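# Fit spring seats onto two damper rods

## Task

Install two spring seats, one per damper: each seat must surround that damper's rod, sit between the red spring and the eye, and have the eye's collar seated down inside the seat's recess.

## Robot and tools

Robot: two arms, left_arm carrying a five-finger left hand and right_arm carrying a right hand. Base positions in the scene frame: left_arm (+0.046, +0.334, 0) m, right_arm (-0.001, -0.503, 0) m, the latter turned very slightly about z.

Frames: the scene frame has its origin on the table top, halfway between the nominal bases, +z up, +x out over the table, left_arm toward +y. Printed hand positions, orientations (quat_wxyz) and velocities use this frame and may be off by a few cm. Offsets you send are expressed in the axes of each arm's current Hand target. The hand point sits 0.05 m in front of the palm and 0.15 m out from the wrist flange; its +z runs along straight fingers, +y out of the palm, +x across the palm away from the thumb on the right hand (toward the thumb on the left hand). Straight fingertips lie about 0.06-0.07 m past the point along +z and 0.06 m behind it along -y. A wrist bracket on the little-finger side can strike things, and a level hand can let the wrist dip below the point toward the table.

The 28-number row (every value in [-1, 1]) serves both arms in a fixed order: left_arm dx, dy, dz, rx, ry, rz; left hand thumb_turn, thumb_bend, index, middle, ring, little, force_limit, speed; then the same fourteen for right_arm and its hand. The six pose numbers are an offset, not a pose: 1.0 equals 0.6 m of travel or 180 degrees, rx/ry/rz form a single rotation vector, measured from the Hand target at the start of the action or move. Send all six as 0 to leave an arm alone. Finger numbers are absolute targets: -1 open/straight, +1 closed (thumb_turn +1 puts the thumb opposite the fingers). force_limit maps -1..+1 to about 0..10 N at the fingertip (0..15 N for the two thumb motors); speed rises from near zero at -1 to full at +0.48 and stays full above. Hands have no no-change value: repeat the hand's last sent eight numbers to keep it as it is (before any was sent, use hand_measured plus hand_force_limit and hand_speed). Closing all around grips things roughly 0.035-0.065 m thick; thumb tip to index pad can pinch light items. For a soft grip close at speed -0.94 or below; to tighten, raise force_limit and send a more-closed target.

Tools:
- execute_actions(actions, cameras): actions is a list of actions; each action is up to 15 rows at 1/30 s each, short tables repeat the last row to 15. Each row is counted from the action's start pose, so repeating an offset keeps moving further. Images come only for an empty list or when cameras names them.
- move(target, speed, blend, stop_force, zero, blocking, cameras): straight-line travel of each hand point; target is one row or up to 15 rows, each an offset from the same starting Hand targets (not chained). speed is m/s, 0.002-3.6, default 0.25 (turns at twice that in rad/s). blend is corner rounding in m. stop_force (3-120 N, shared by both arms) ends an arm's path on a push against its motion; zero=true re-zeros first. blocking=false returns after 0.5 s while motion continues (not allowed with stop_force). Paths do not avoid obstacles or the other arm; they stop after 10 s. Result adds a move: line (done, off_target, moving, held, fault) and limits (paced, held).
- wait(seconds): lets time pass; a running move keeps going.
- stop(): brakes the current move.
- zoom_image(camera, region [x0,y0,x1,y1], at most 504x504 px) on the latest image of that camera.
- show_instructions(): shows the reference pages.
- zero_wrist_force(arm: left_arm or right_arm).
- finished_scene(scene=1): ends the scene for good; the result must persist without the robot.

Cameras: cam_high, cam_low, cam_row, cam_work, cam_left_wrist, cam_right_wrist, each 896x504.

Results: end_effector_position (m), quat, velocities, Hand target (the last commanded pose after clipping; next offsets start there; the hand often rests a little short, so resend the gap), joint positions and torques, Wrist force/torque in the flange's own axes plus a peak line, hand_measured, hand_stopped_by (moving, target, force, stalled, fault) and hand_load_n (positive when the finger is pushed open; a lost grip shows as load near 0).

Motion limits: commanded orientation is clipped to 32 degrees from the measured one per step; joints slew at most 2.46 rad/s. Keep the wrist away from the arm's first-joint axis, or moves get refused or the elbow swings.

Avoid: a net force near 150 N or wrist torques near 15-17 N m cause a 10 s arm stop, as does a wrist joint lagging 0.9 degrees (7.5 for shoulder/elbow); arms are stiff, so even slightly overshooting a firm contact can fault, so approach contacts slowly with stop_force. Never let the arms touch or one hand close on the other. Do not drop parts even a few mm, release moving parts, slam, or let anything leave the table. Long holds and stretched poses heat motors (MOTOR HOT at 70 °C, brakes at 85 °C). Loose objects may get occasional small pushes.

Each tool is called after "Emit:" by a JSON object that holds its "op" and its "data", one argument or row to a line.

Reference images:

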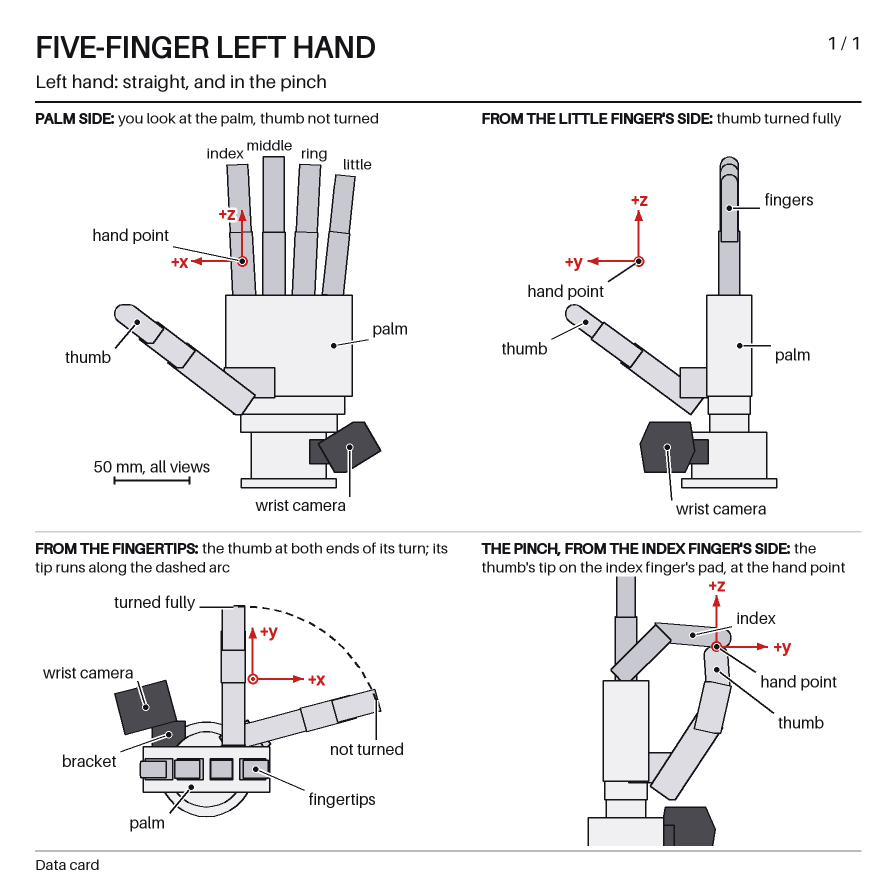

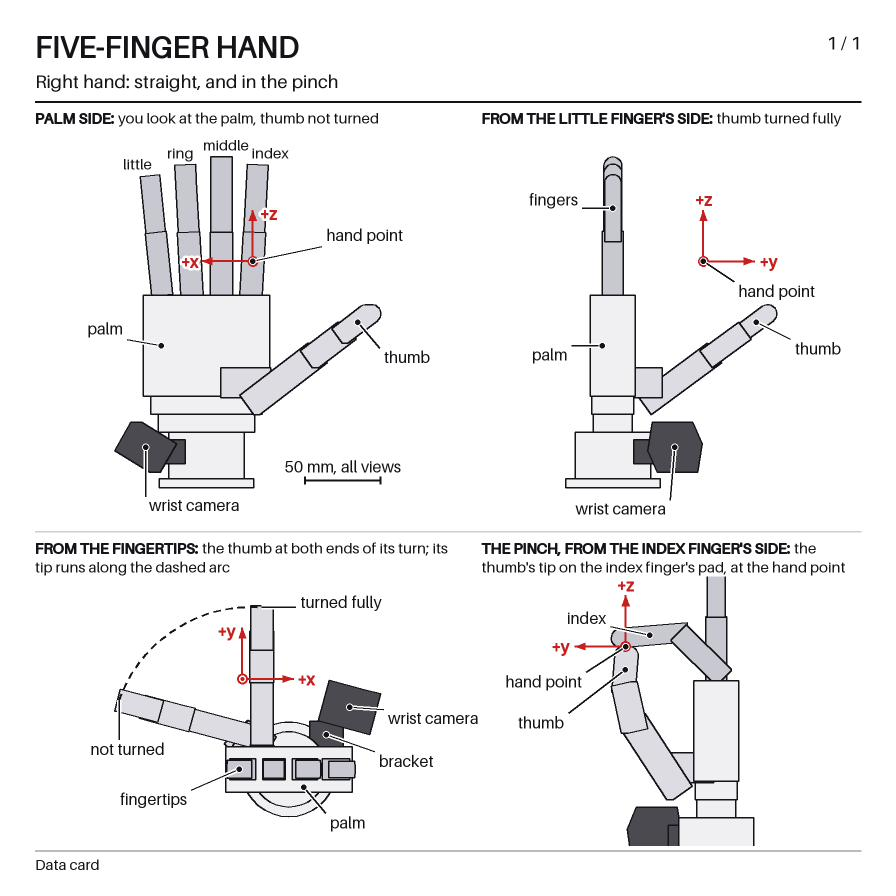

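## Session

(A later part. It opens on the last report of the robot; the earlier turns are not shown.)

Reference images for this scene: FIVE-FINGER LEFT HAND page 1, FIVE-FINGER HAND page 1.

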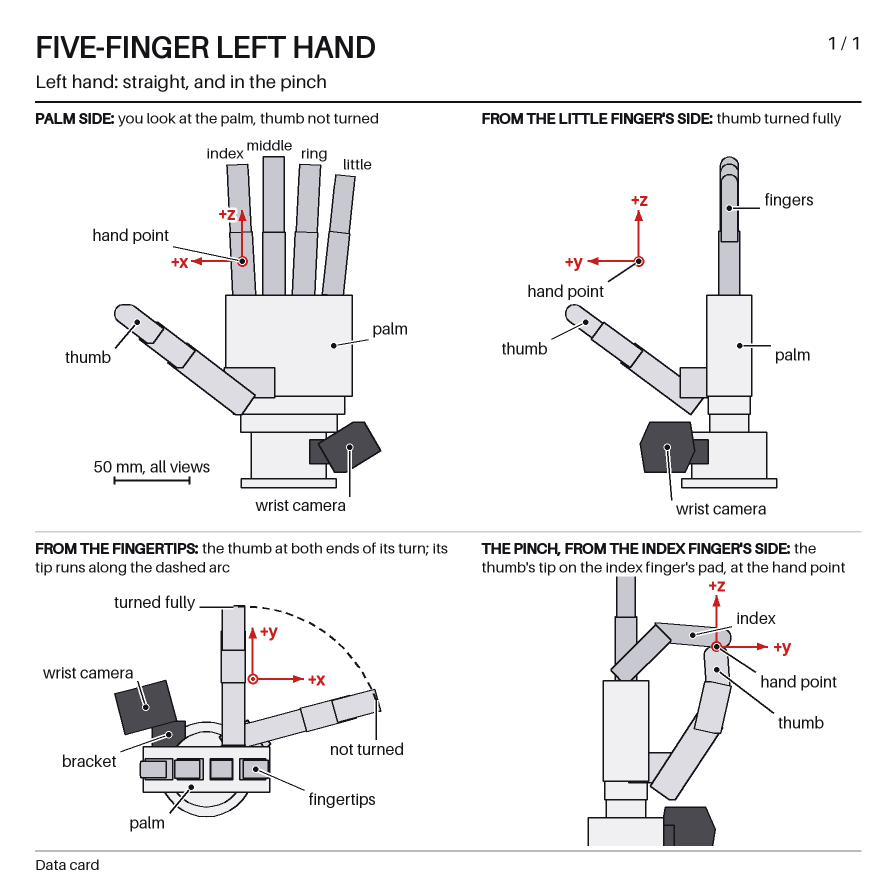

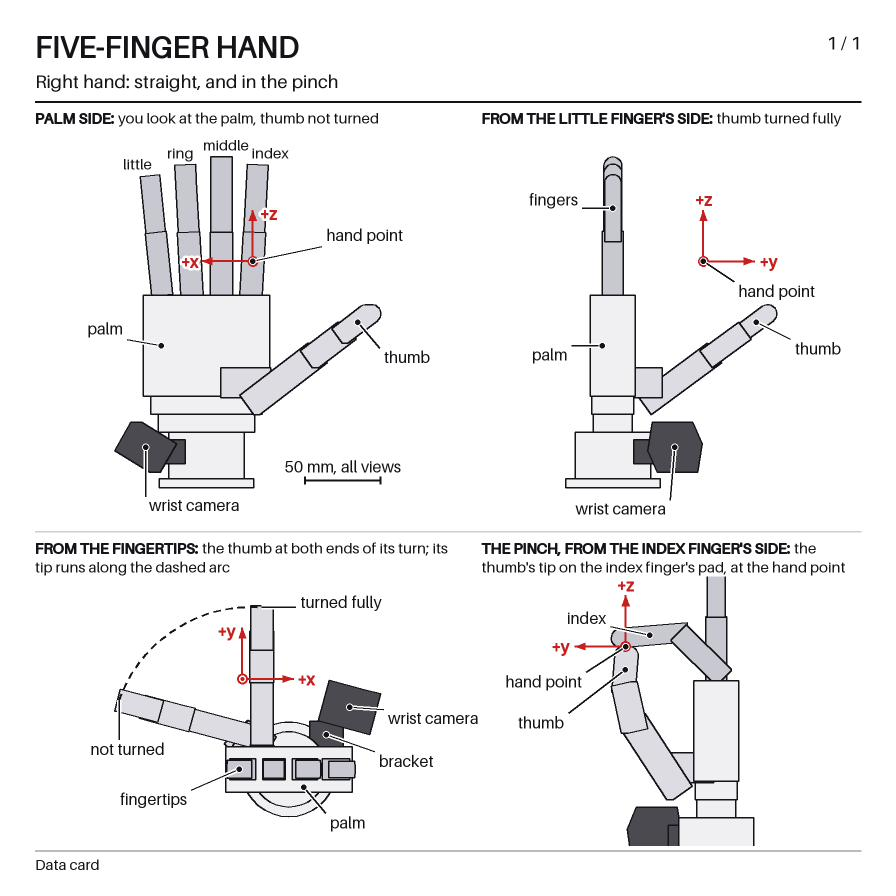

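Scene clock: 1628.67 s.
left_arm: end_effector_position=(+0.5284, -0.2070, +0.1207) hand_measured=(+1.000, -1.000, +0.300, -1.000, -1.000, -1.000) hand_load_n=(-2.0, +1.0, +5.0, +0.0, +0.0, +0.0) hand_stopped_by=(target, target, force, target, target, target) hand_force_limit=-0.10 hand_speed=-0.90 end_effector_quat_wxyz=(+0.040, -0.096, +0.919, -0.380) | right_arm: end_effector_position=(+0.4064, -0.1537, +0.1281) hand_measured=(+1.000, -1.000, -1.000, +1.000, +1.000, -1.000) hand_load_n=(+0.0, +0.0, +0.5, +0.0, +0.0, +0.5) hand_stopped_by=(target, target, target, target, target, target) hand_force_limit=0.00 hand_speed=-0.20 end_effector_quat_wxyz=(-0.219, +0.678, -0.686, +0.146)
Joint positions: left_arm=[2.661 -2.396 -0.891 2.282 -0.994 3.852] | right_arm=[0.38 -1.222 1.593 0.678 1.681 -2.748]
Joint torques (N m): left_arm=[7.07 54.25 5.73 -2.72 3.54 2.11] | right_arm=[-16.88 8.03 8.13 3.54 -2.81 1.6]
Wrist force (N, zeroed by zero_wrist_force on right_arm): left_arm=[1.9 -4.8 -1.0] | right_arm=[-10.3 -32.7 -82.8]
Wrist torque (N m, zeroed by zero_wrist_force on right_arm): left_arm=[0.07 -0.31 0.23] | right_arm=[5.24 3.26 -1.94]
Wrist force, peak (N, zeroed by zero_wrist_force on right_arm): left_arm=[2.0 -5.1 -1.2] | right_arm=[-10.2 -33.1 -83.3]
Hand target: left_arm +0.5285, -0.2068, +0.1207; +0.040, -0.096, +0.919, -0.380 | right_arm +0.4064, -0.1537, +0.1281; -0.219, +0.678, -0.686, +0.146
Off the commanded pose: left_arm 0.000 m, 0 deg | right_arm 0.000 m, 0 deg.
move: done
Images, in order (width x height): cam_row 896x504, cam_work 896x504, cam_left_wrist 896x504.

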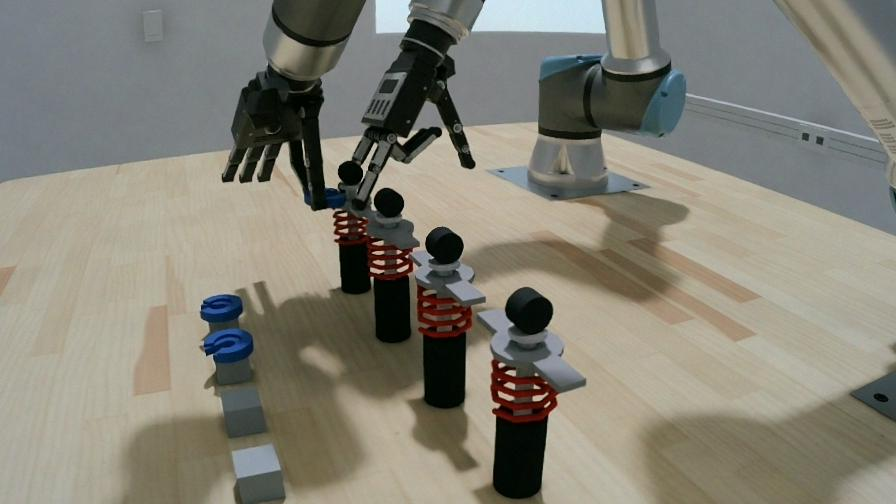

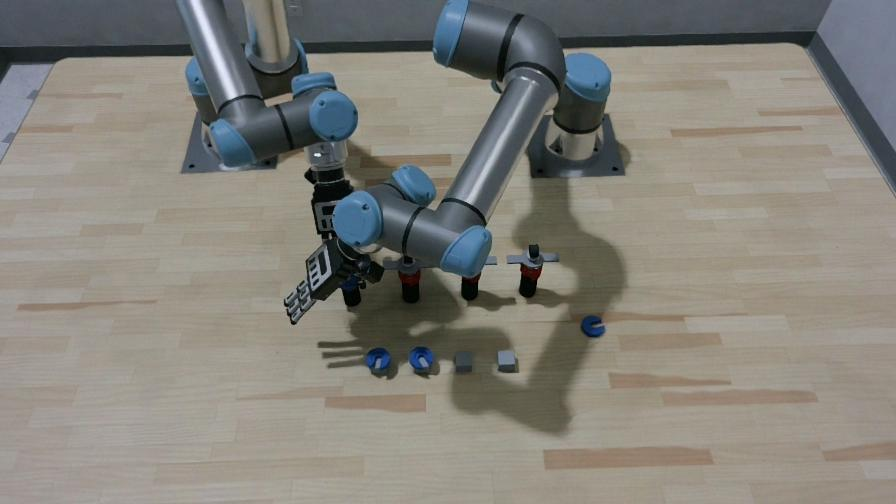

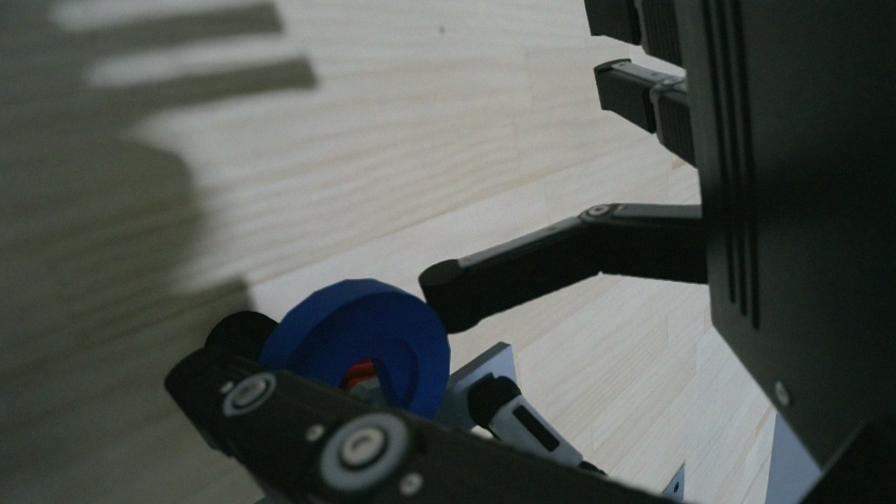

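Emit:
{"op": "move", "data": {
  "target": [0.0258,-0.0003,0.0003,0,0,0,1,-1,0.6,-1,-1,-1,-0.1,-0.9,0,0,0,0,0,0,1,-1,-1,1,1,-1,0,-0.2],
  "speed": 0.01,
  "stop_force": 3.5,
  "cameras": ["cam_row","cam_left_wrist","cam_low","cam_work"]
}}

Emit:
{"op": "zoom_image", "data": {
  "camera": "cam_row",
  "region": [310, 175, 365, 215]
}}

Emit:
{"op": "zoom_image", "data": {
  "camera": "cam_low",
  "region": [308, 250, 348, 282]
}}

Scene clock: 1635.80 s.
left_arm: end_effector_position=(+0.5134, -0.2102, +0.1207) hand_measured=(+1.000, -1.000, +0.300, -1.000, -1.000, -1.000) hand_load_n=(-0.5, +0.0, +0.0, +0.0, +0.0, +0.0) hand_stopped_by=(target, target, force, target, target, target) hand_force_limit=-0.10 hand_speed=-0.90 end_effector_quat_wxyz=(+0.040, -0.096, +0.919, -0.380) | right_arm: end_effector_position=(+0.4064, -0.1537, +0.1281) hand_measured=(+1.000, -1.000, -1.000, +1.000, +1.000, -1.000) hand_load_n=(+0.0, +0.0, +0.5, +0.0, +0.0, +0.5) hand_stopped_by=(target, target, target, target, target, target) hand_force_limit=0.00 hand_speed=-0.20 end_effector_quat_wxyz=(-0.219, +0.678, -0.686, +0.146)
Joint positions: left_arm=[2.645 -2.366 -0.942 2.312 -1.003 3.836] | right_arm=[0.38 -1.222 1.593 0.678 1.681 -2.748]
Joint torques (N m): left_arm=[-7.98 64.58 5.43 0.18 -1.82 -1.74] | right_arm=[-17.23 7.67 8.72 4.01 -2.72 1.52]
Wrist force (N, zeroed by zero_wrist_force on right_arm): left_arm=[1.3 -5.4 -1.7] | right_arm=[-10.0 -32.6 -83.3]
Wrist torque (N m, zeroed by zero_wrist_force on right_arm): left_arm=[0.07 -0.24 0.25] | right_arm=[5.26 3.23 -1.92]
Wrist force, peak (N, zeroed by zero_wrist_force on right_arm): left_arm=[-1.4 -7.5 0.1] | right_arm=[-9.9 -33.1 -83.5]
Hand target: left_arm +0.5134, -0.2102, +0.1207; +0.040, -0.096, +0.919, -0.380 | right_arm +0.4064, -0.1537, +0.1281; -0.219, +0.678, -0.686, +0.146
Off the commanded pose: left_arm 0.000 m, 0 deg | right_arm 0.000 m, 0 deg.
move: done
Images, in order (width x height): cam_low 896x504, cam_row 896x504, cam_work 896x504, cam_left_wrist 896x504.

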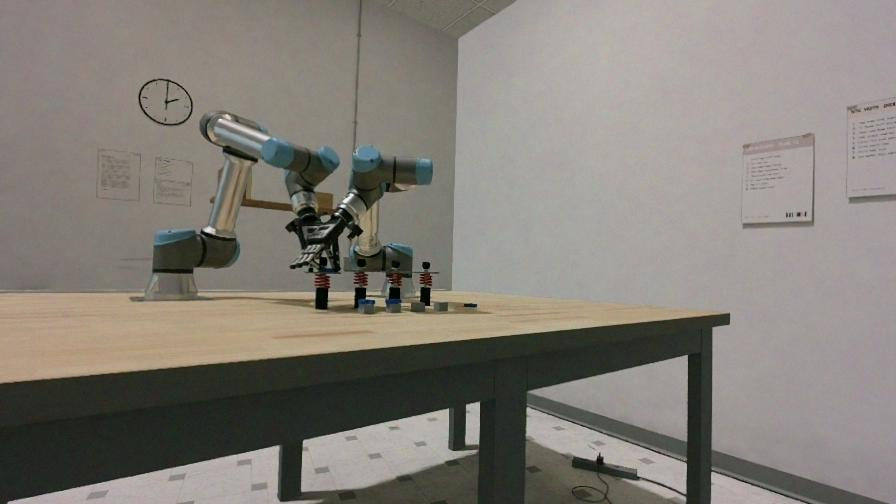

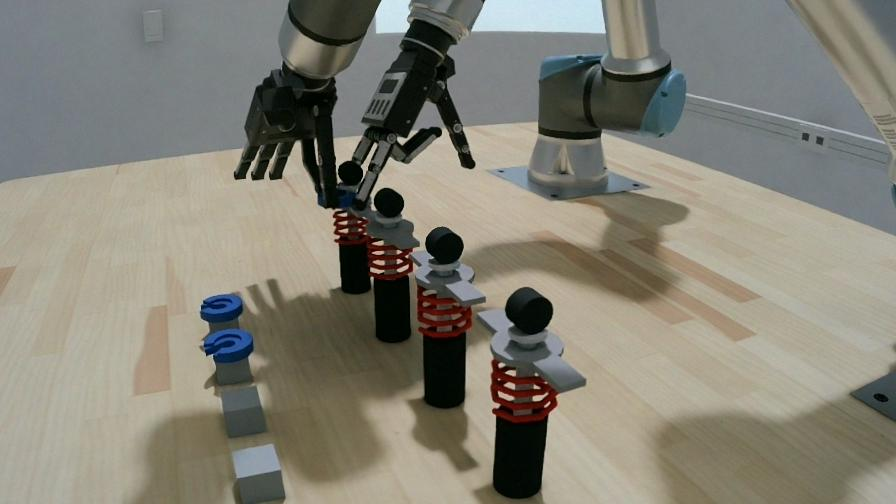

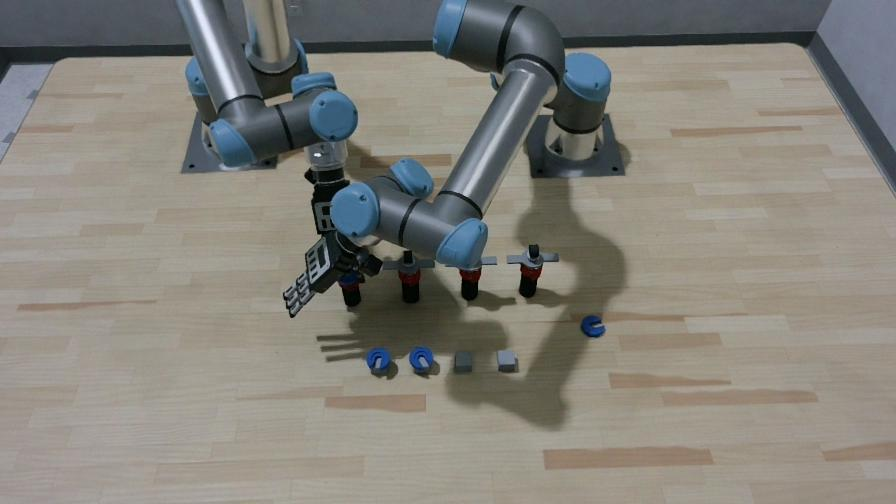

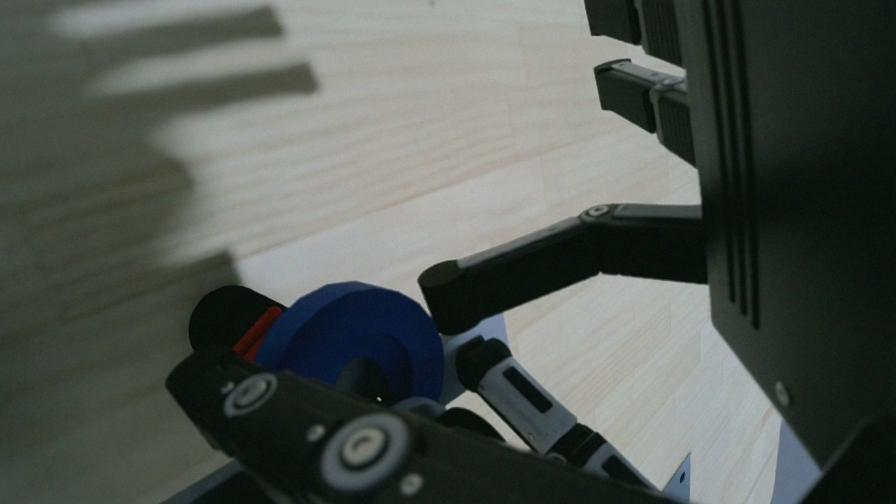

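Scaled by 9.164.

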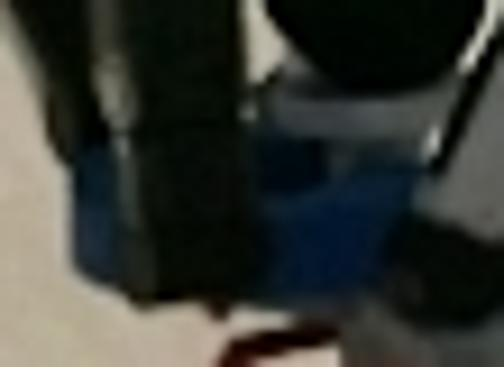

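Scaled by 12.600.

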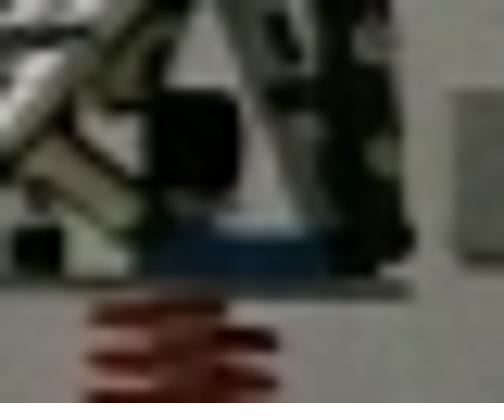

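Emit:
{"op": "execute_actions", "data": {
  "actions": [
    [[0,0,0,0,0,0,1,-1,0.15,-1,-1,-1,-0.1,-0.8,0,0,0,0,0,0,1,-1,-1,1,1,-1,0,-0.2]]
  ],
  "cameras": ["cam_left_wrist","cam_row","cam_low"]
}}

Emit:
{"op": "zoom_image", "data": {
  "camera": "cam_row",
  "region": [310, 175, 365, 215]
}}

Emit:
{"op": "zoom_image", "data": {
  "camera": "cam_left_wrist",
  "region": [180, 270, 520, 460]
}}

Scene clock: 1662.60 s.
left_arm: end_effector_position=(+0.5134, -0.2102, +0.1206) hand_measured=(+1.000, -1.000, +0.150, -1.000, -1.000, -1.000) hand_load_n=(+0.0, +0.0, +0.0, +0.0, +0.0, +0.0) hand_stopped_by=(target, target, target, target, target, target) hand_force_limit=-0.10 hand_speed=-0.80 end_effector_quat_wxyz=(+0.040, -0.096, +0.919, -0.380) | right_arm: end_effector_position=(+0.4064, -0.1537, +0.1281) hand_measured=(+1.000, -1.000, -1.000, +1.000, +1.000, -1.000) hand_load_n=(+0.0, +0.0, +0.5, +0.0, +0.0, +0.5) hand_stopped_by=(target, target, target, target, target, target) hand_force_limit=0.00 hand_speed=-0.20 end_effector_quat_wxyz=(-0.219, +0.678, -0.686, +0.146)
Joint positions: left_arm=[2.645 -2.366 -0.942 2.312 -1.003 3.836] | right_arm=[0.38 -1.222 1.593 0.678 1.681 -2.748]
Joint torques (N m): left_arm=[-7.61 64.43 6.41 0.24 -1.83 -1.71] | right_arm=[-17.29 8.59 8.32 4 -2.72 1.44]
Wrist force (N, zeroed by zero_wrist_force on right_arm): left_arm=[1.5 -4.7 -1.2] | right_arm=[-10.0 -32.8 -83.3]
Wrist torque (N m, zeroed by zero_wrist_force on right_arm): left_arm=[0.12 -0.24 0.23] | right_arm=[5.24 3.23 -1.93]
Wrist force, peak (N, zeroed by zero_wrist_force on right_arm): left_arm=[1.3 -5.6 -1.8] | right_arm=[-10.0 -32.7 -83.5]
Hand target: left_arm +0.5134, -0.2102, +0.1207; +0.040, -0.096, +0.919, -0.380 | right_arm +0.4064, -0.1537, +0.1281; -0.219, +0.678, -0.686, +0.146
Off the commanded pose: left_arm 0.000 m, 0 deg | right_arm 0.000 m, 0 deg.
Step readings (end_effector_position of left_arm | right_arm):
0: (+0.5134, -0.2102, +0.1207) | (+0.4064, -0.1537, +0.1281)
1: (+0.5134, -0.2102, +0.1207) | (+0.4064, -0.1537, +0.1281)
2: (+0.5134, -0.2102, +0.1207) | (+0.4064, -0.1537, +0.1281)
4: (+0.5134, -0.2102, +0.1207) | (+0.4064, -0.1537, +0.1281)
8: (+0.5134, -0.2102, +0.1206) | (+0.4064, -0.1537, +0.1281)
15: (+0.5134, -0.2102, +0.1206) | (+0.4064, -0.1537, +0.1281)
Images, in order (width x height): cam_low 896x504, cam_row 896x504, cam_left_wrist 896x504.

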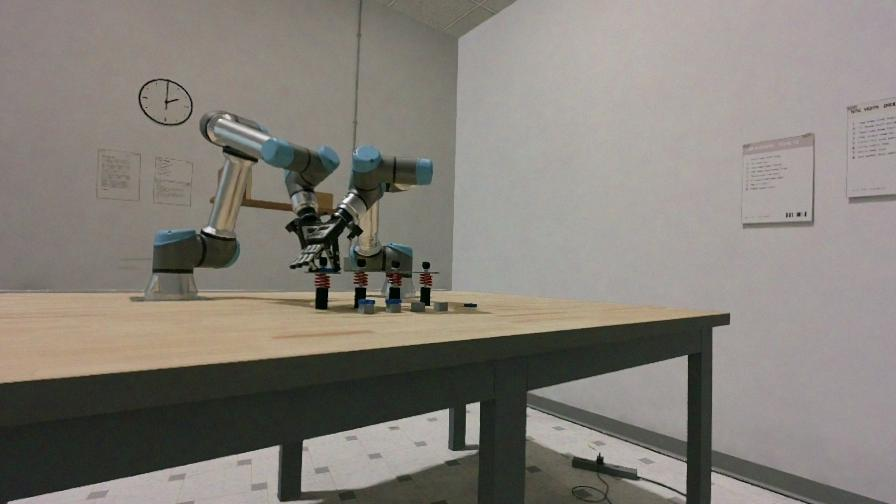

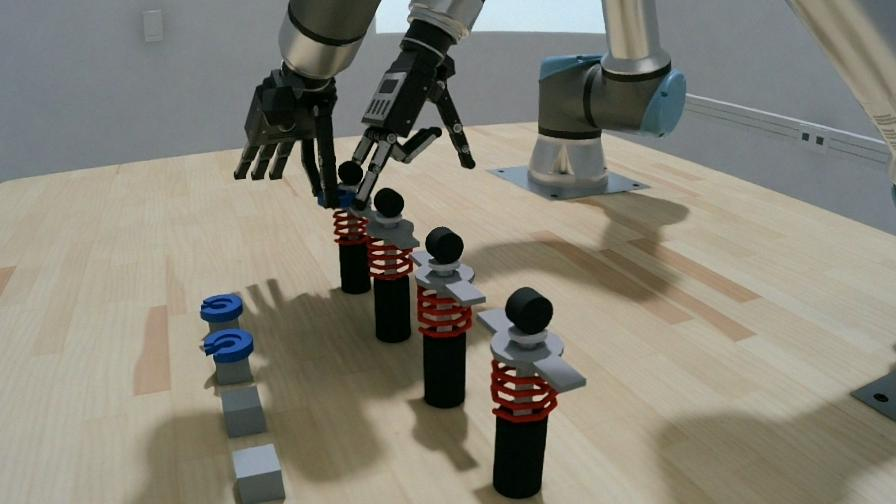

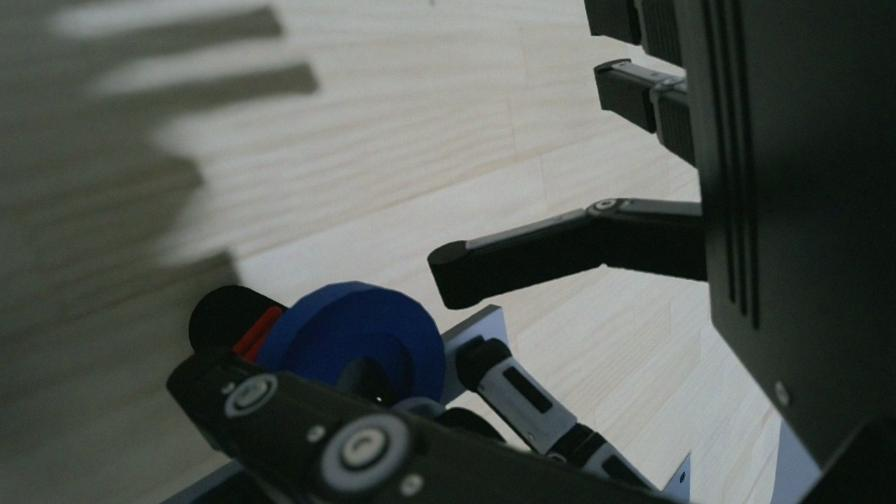

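Scaled by 9.164.

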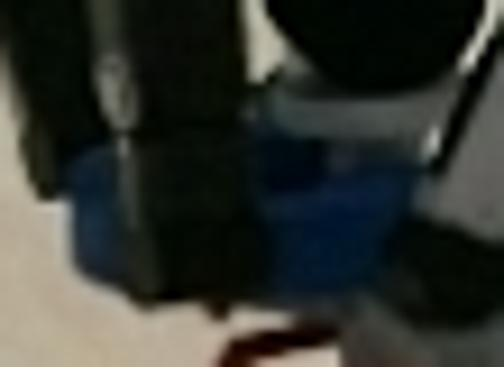

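Scaled by 1.482.

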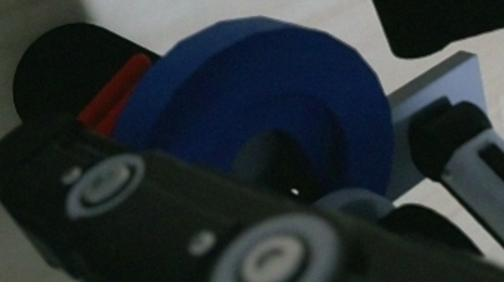

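Emit:
{"op": "move", "data": {
  "target": [
    [-0.0015,0.0022,-0.0022,0,0,0,1,-1,0.15,-1,-1,-1,-0.1,-0.8,0,0,0,0,0,0,1,-1,-1,1,1,-1,0,-0.2],
    [-0.0496,-0.0050,0.0050,0,0,0,1,-1,0.15,-1,-1,-1,-0.1,-0.8,0,0,0,0,0,0,1,-1,-1,1,1,-1,0,-0.2]
  ],
  "speed": 0.03,
  "cameras": ["cam_left_wrist","cam_row","cam_low","cam_work"]
}}

Emit:
{"op": "zoom_image", "data": {
  "camera": "cam_row",
  "region": [310, 175, 365, 215]
}}

Emit:
{"op": "zoom_image", "data": {
  "camera": "cam_left_wrist",
  "region": [250, 250, 530, 480]
}}

Emit:
{"op": "zoom_image", "data": {
  "camera": "cam_low",
  "region": [300, 250, 350, 285]
}}

Scene clock: 1668.33 s.
left_arm: end_effector_position=(+0.5433, -0.2083, +0.1207) hand_measured=(+1.000, -1.000, +0.150, -1.000, -1.000, -1.000) hand_load_n=(+0.0, +0.0, +0.0, +0.0, +0.0, +0.0) hand_stopped_by=(target, target, target, target, target, target) hand_force_limit=-0.10 hand_speed=-0.80 end_effector_quat_wxyz=(+0.040, -0.096, +0.919, -0.380) | right_arm: end_effector_position=(+0.4064, -0.1537, +0.1281) hand_measured=(+1.000, -1.000, -1.000, +1.000, +1.000, -1.000) hand_load_n=(+0.0, +0.0, +0.5, +0.0, +0.0, +0.5) hand_stopped_by=(target, target, target, target, target, target) hand_force_limit=0.00 hand_speed=-0.20 end_effector_quat_wxyz=(-0.219, +0.678, -0.686, +0.146)
Joint positions: left_arm=[2.67 -2.436 -0.819 2.245 -0.989 3.861] | right_arm=[0.38 -1.222 1.593 0.678 1.681 -2.748]
Joint torques (N m): left_arm=[7.73 47.85 30.59 -2.73 3.58 2.3] | right_arm=[-17.59 8.42 9 3.92 -2.62 1.54]
Wrist force (N, zeroed by zero_wrist_force on right_arm): left_arm=[1.8 -4.7 -1.3] | right_arm=[-10.1 -32.7 -82.9]
Wrist torque (N m, zeroed by zero_wrist_force on right_arm): left_arm=[0.18 -0.29 0.23] | right_arm=[5.22 3.23 -1.93]
Wrist force, peak (N, zeroed by zero_wrist_force on right_arm): left_arm=[2.0 -5.1 -1.2] | right_arm=[-10.3 -32.9 -83.5]
Hand target: left_arm +0.5434, -0.2083, +0.1207; +0.040, -0.096, +0.919, -0.380 | right_arm +0.4064, -0.1537, +0.1281; -0.219, +0.678, -0.686, +0.146
Off the commanded pose: left_arm 0.000 m, 0 deg | right_arm 0.000 m, 0 deg.
move: done
Images, in order (width x height): cam_low 896x504, cam_row 896x504, cam_work 896x504, cam_left_wrist 896x504.

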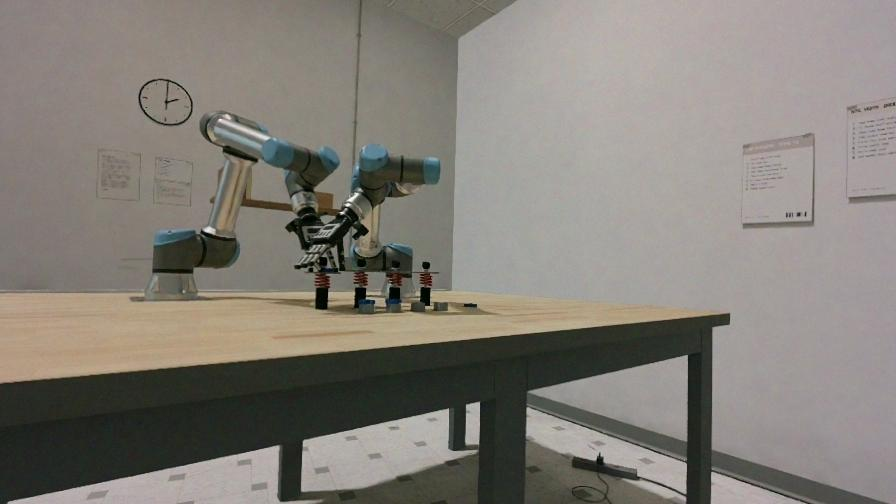

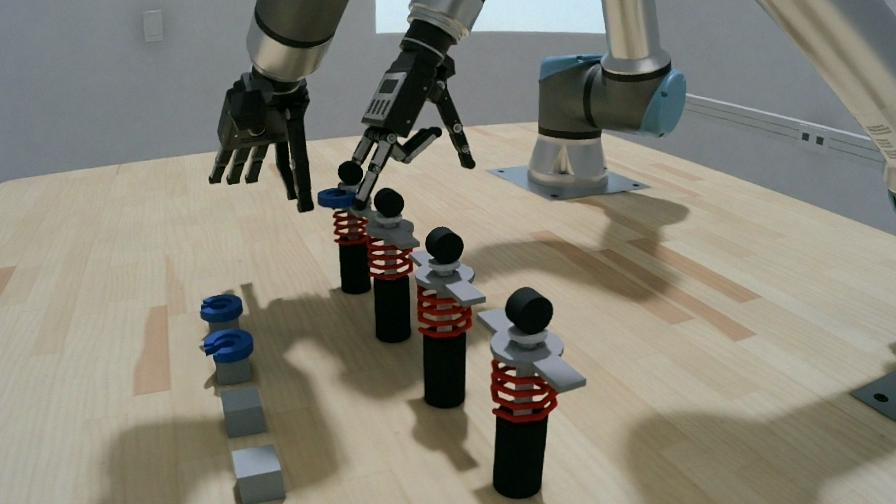

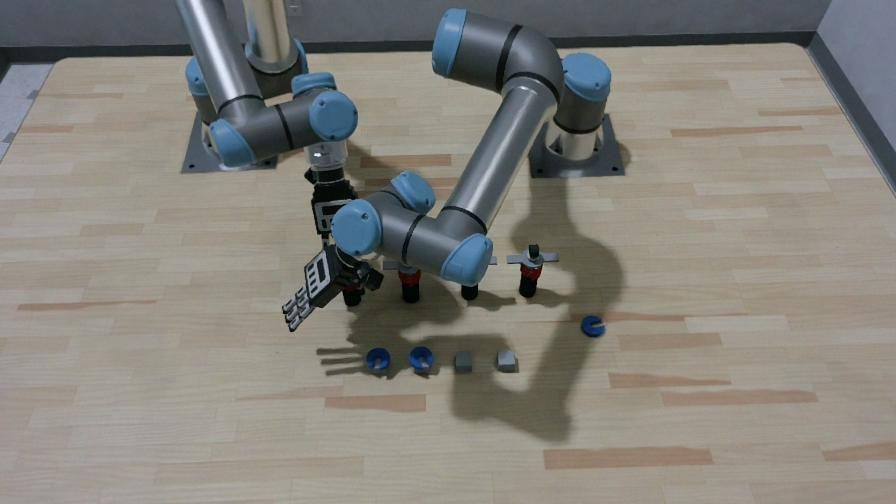

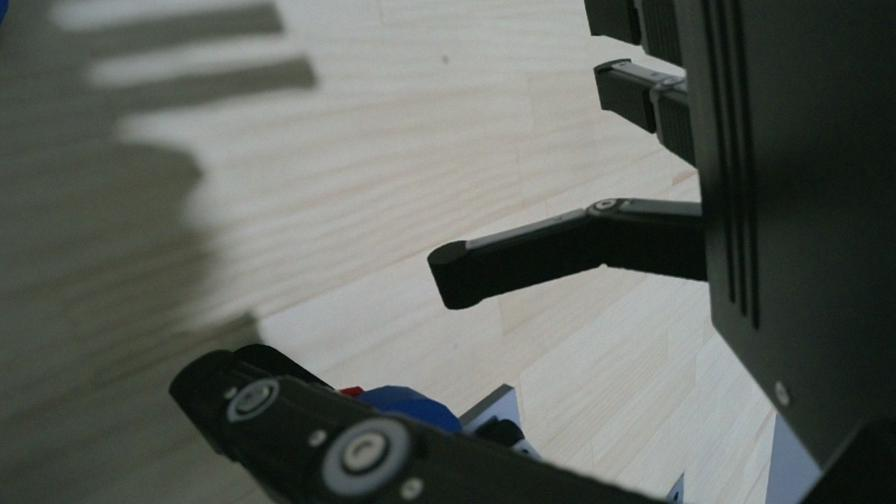

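Scaled by 9.164.

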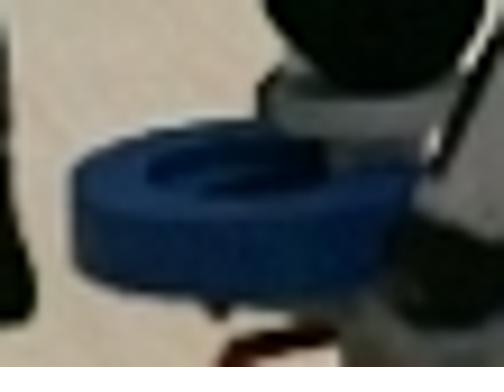

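Scaled by 1.800.

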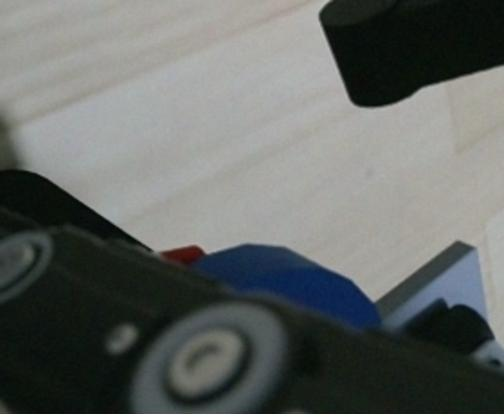

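Scaled by 10.080.

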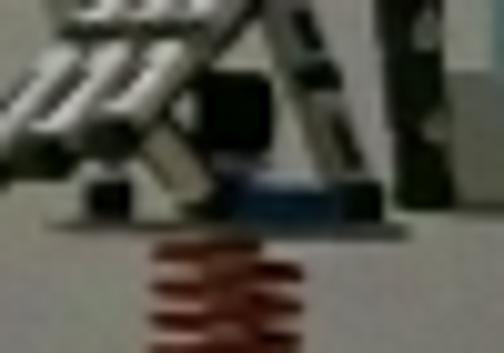

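Emit:
{"op": "move", "data": {
  "target": [
    [-0.0177,0.0328,-0.0328,0,0,0,1,-1,0.15,-1,-1,-1,-0.1,-0.8,0,0,0,0,0,0,1,-1,-1,1,1,-1,0,-0.2],
    [-0.0177,0.0424,-0.0231,0,0,0,1,-1,0.3,-1,-1,-1,0.2,-0.6,0,0,0,0,0,0,1,-1,-1,1,1,-1,0,-0.2]
  ],
  "speed": 0.06,
  "cameras": ["cam_left_wrist","cam_row","cam_low","cam_work"]
}}

Emit:
{"op": "zoom_image", "data": {
  "camera": "cam_row",
  "region": [290, 165, 370, 225]
}}

Emit:
{"op": "zoom_image", "data": {
  "camera": "cam_low",
  "region": [300, 245, 360, 290]
}}

Scene clock: 1690.87 s.
left_arm: end_effector_position=(+0.5480, -0.1789, +0.1125) hand_measured=(+1.000, -1.000, +0.300, -1.000, -1.000, -1.000) hand_load_n=(+0.0, +0.0, +0.0, +0.0, +0.0, +0.0) hand_stopped_by=(target, target, target, target, target, target) hand_force_limit=0.20 hand_speed=-0.60 end_effector_quat_wxyz=(+0.040, -0.096, +0.919, -0.380) | right_arm: end_effector_position=(+0.4064, -0.1537, +0.1281) hand_measured=(+1.000, -1.000, -1.000, +1.000, +1.000, -1.000) hand_load_n=(-0.5, +0.0, +0.5, +0.0, +0.0, +0.5) hand_stopped_by=(target, target, target, target, target, target) hand_force_limit=0.00 hand_speed=-0.20 end_effector_quat_wxyz=(-0.219, +0.678, -0.686, +0.146)
Joint positions: left_arm=[2.716 -2.4 -0.912 2.275 -0.965 3.908] | right_arm=[0.38 -1.222 1.593 0.678 1.681 -2.748]
Joint torques (N m): left_arm=[7.61 46.11 5.42 0.13 3.6 -0.02] | right_arm=[-18.06 8.26 10.01 4.03 -2.72 1.38]
Wrist force (N, zeroed by zero_wrist_force on right_arm): left_arm=[1.7 -4.9 -1.1] | right_arm=[-10.1 -33.0 -83.1]
Wrist torque (N m, zeroed by zero_wrist_force on right_arm): left_arm=[0.14 -0.26 0.28] | right_arm=[5.19 3.24 -1.95]
Wrist force, peak (N, zeroed by zero_wrist_force on right_arm): left_arm=[1.8 -5.3 -1.4] | right_arm=[-9.9 -33.0 -83.4]
Hand target: left_arm +0.5480, -0.1789, +0.1125; +0.040, -0.096, +0.919, -0.380 | right_arm +0.4064, -0.1537, +0.1281; -0.219, +0.678, -0.686, +0.146
Off the commanded pose: left_arm 0.000 m, 0 deg | right_arm 0.000 m, 0 deg.
move: done
Images, in order (width x height): cam_low 896x504, cam_row 896x504, cam_work 896x504, cam_left_wrist 896x504.

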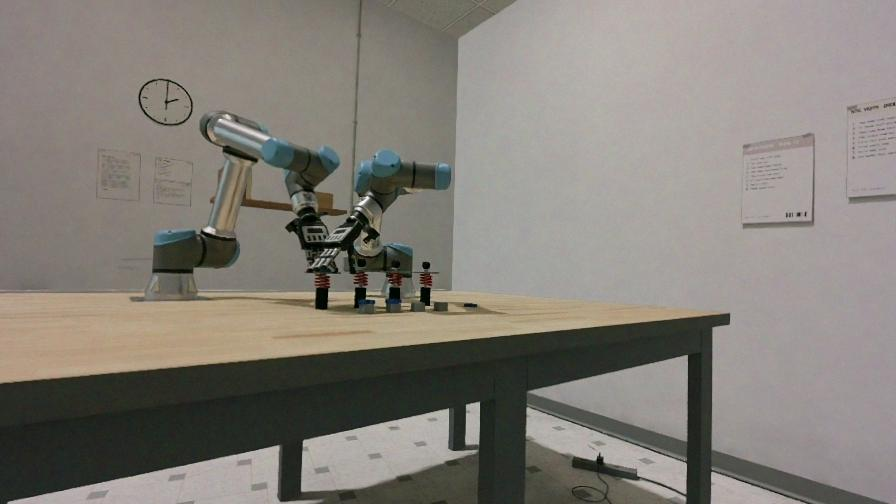

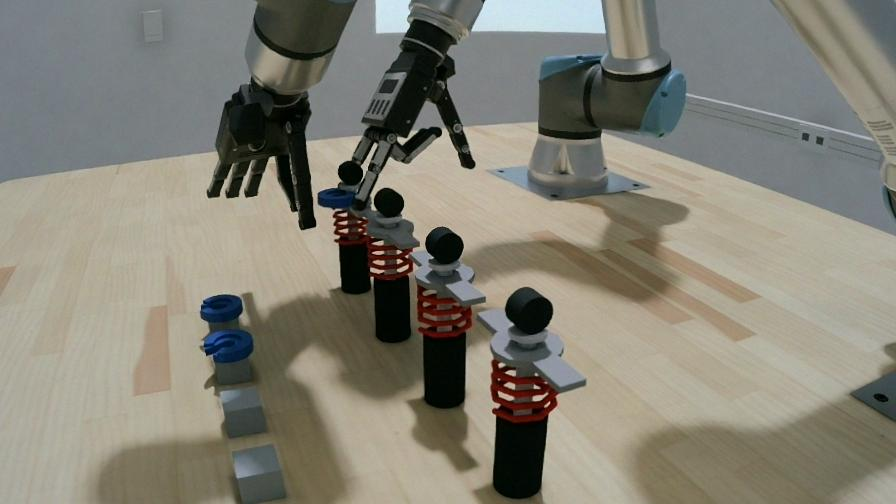

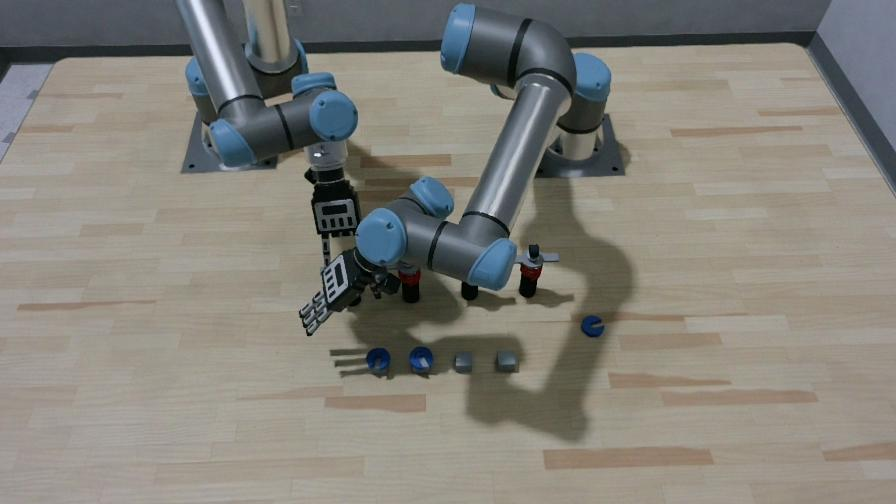

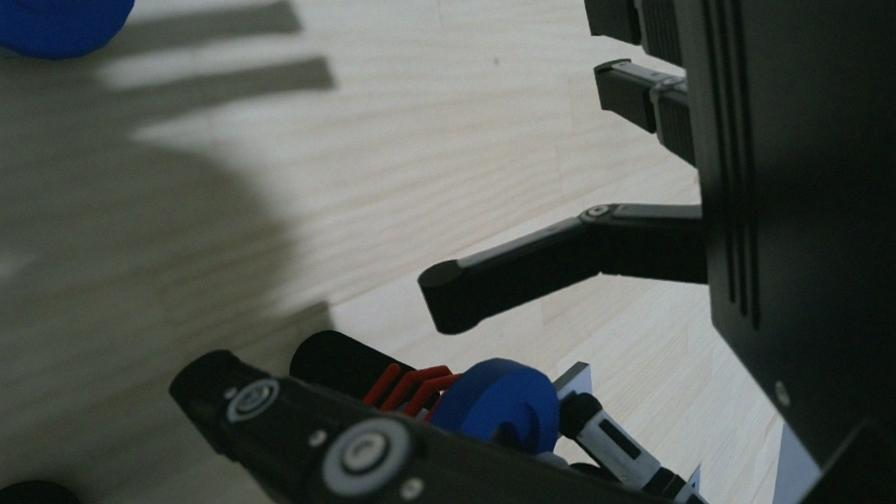

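Scaled by 6.300.

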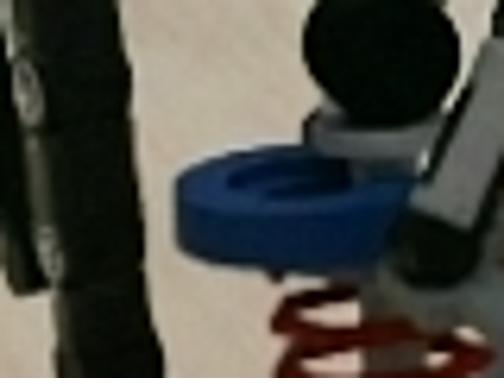

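Scaled by 8.400.

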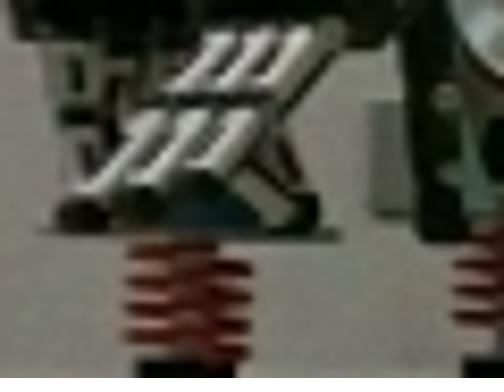

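Emit:
{"op": "move", "data": {
  "target": [0.0402,-0.0001,0.0001,0,0,0,1,-1,0.3,-1,-1,-1,0.2,-0.6,0,0,0,0,0,0,1,-1,-1,1,1,-1,0,-0.2],
  "speed": 0.01,
  "stop_force": 3,
  "cameras": ["cam_row","cam_low","cam_left_wrist"]
}}

Scene clock: 1715.87 s.
left_arm: end_effector_position=(+0.5244, -0.1839, +0.1125) hand_measured=(+1.000, -1.000, +0.300, -1.000, -1.000, -1.000) hand_load_n=(+0.0, +0.0, +0.0, -0.5, +0.0, +0.0) hand_stopped_by=(target, target, target, target, target, target) hand_force_limit=0.20 hand_speed=-0.60 end_effector_quat_wxyz=(+0.040, -0.096, +0.919, -0.380) | right_arm: end_effector_position=(+0.4064, -0.1537, +0.1281) hand_measured=(+1.000, -1.000, -1.000, +1.000, +1.000, -1.000) hand_load_n=(+0.0, +0.0, +0.5, +0.0, +0.0, +0.5) hand_stopped_by=(target, target, target, target, target, target) hand_force_limit=0.00 hand_speed=-0.20 end_effector_quat_wxyz=(-0.219, +0.678, -0.686, +0.146)
Joint positions: left_arm=[2.692 -2.352 -0.995 2.324 -0.978 3.883] | right_arm=[0.38 -1.222 1.593 0.678 1.681 -2.748]
Joint torques (N m): left_arm=[-8.29 63.95 5.5 0.12 -1.91 -2.24] | right_arm=[-17.98 8.92 9.87 4.01 -2.92 1.47]
Wrist force (N, zeroed by zero_wrist_force on right_arm): left_arm=[1.8 -4.8 -1.1] | right_arm=[-9.8 -32.9 -83.0]
Wrist torque (N m, zeroed by zero_wrist_force on right_arm): left_arm=[0.14 -0.30 0.38] | right_arm=[5.21 3.18 -1.92]
Wrist force, peak (N, zeroed by zero_wrist_force on right_arm): left_arm=[1.9 -5.1 -1.2] | right_arm=[-10.1 -33.2 -83.4]
Hand target: left_arm +0.5244, -0.1839, +0.1125; +0.040, -0.096, +0.919, -0.380 | right_arm +0.4064, -0.1537, +0.1281; -0.219, +0.678, -0.686, +0.146
Off the commanded pose: left_arm 0.000 m, 0 deg | right_arm 0.000 m, 0 deg.
move: done
Images, in order (width x height): cam_low 896x504, cam_row 896x504, cam_left_wrist 896x504.

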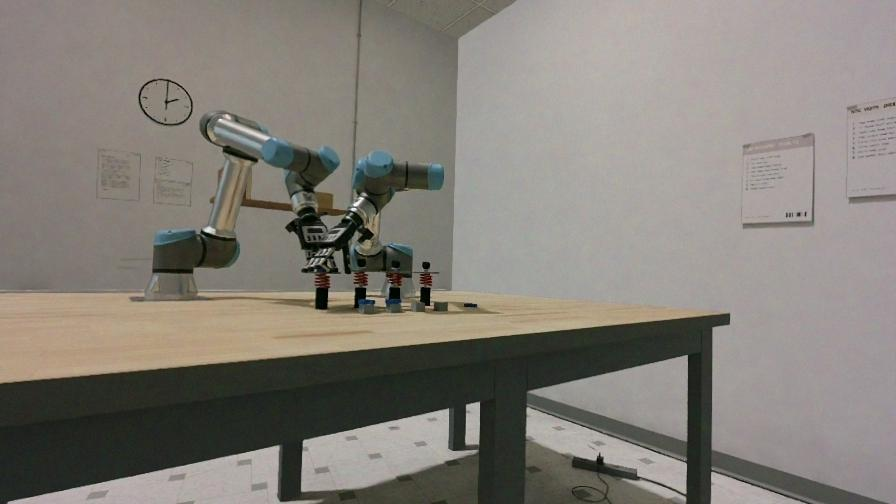

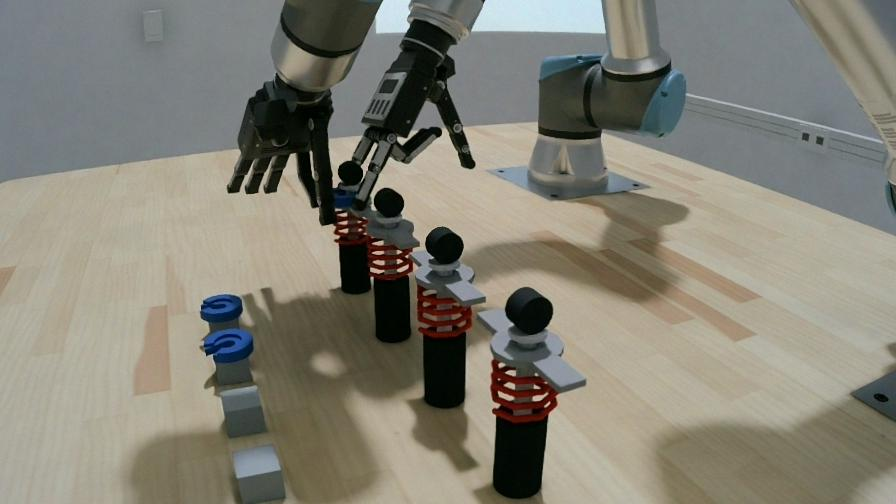

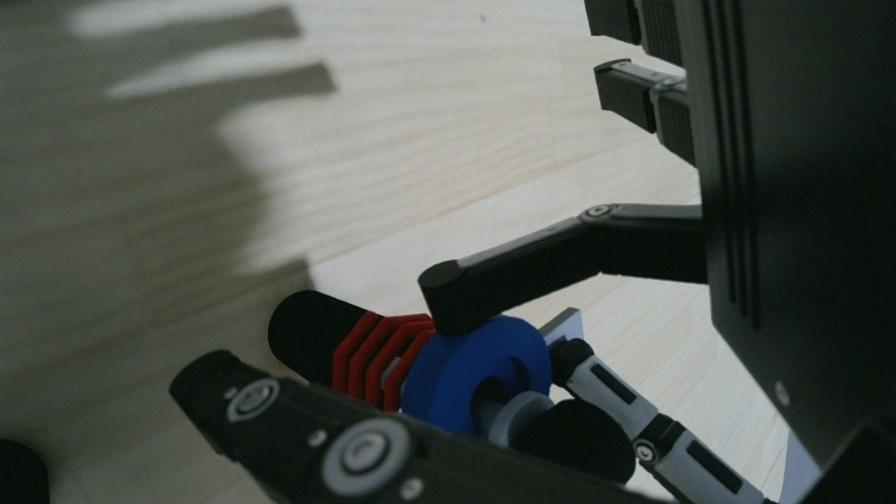

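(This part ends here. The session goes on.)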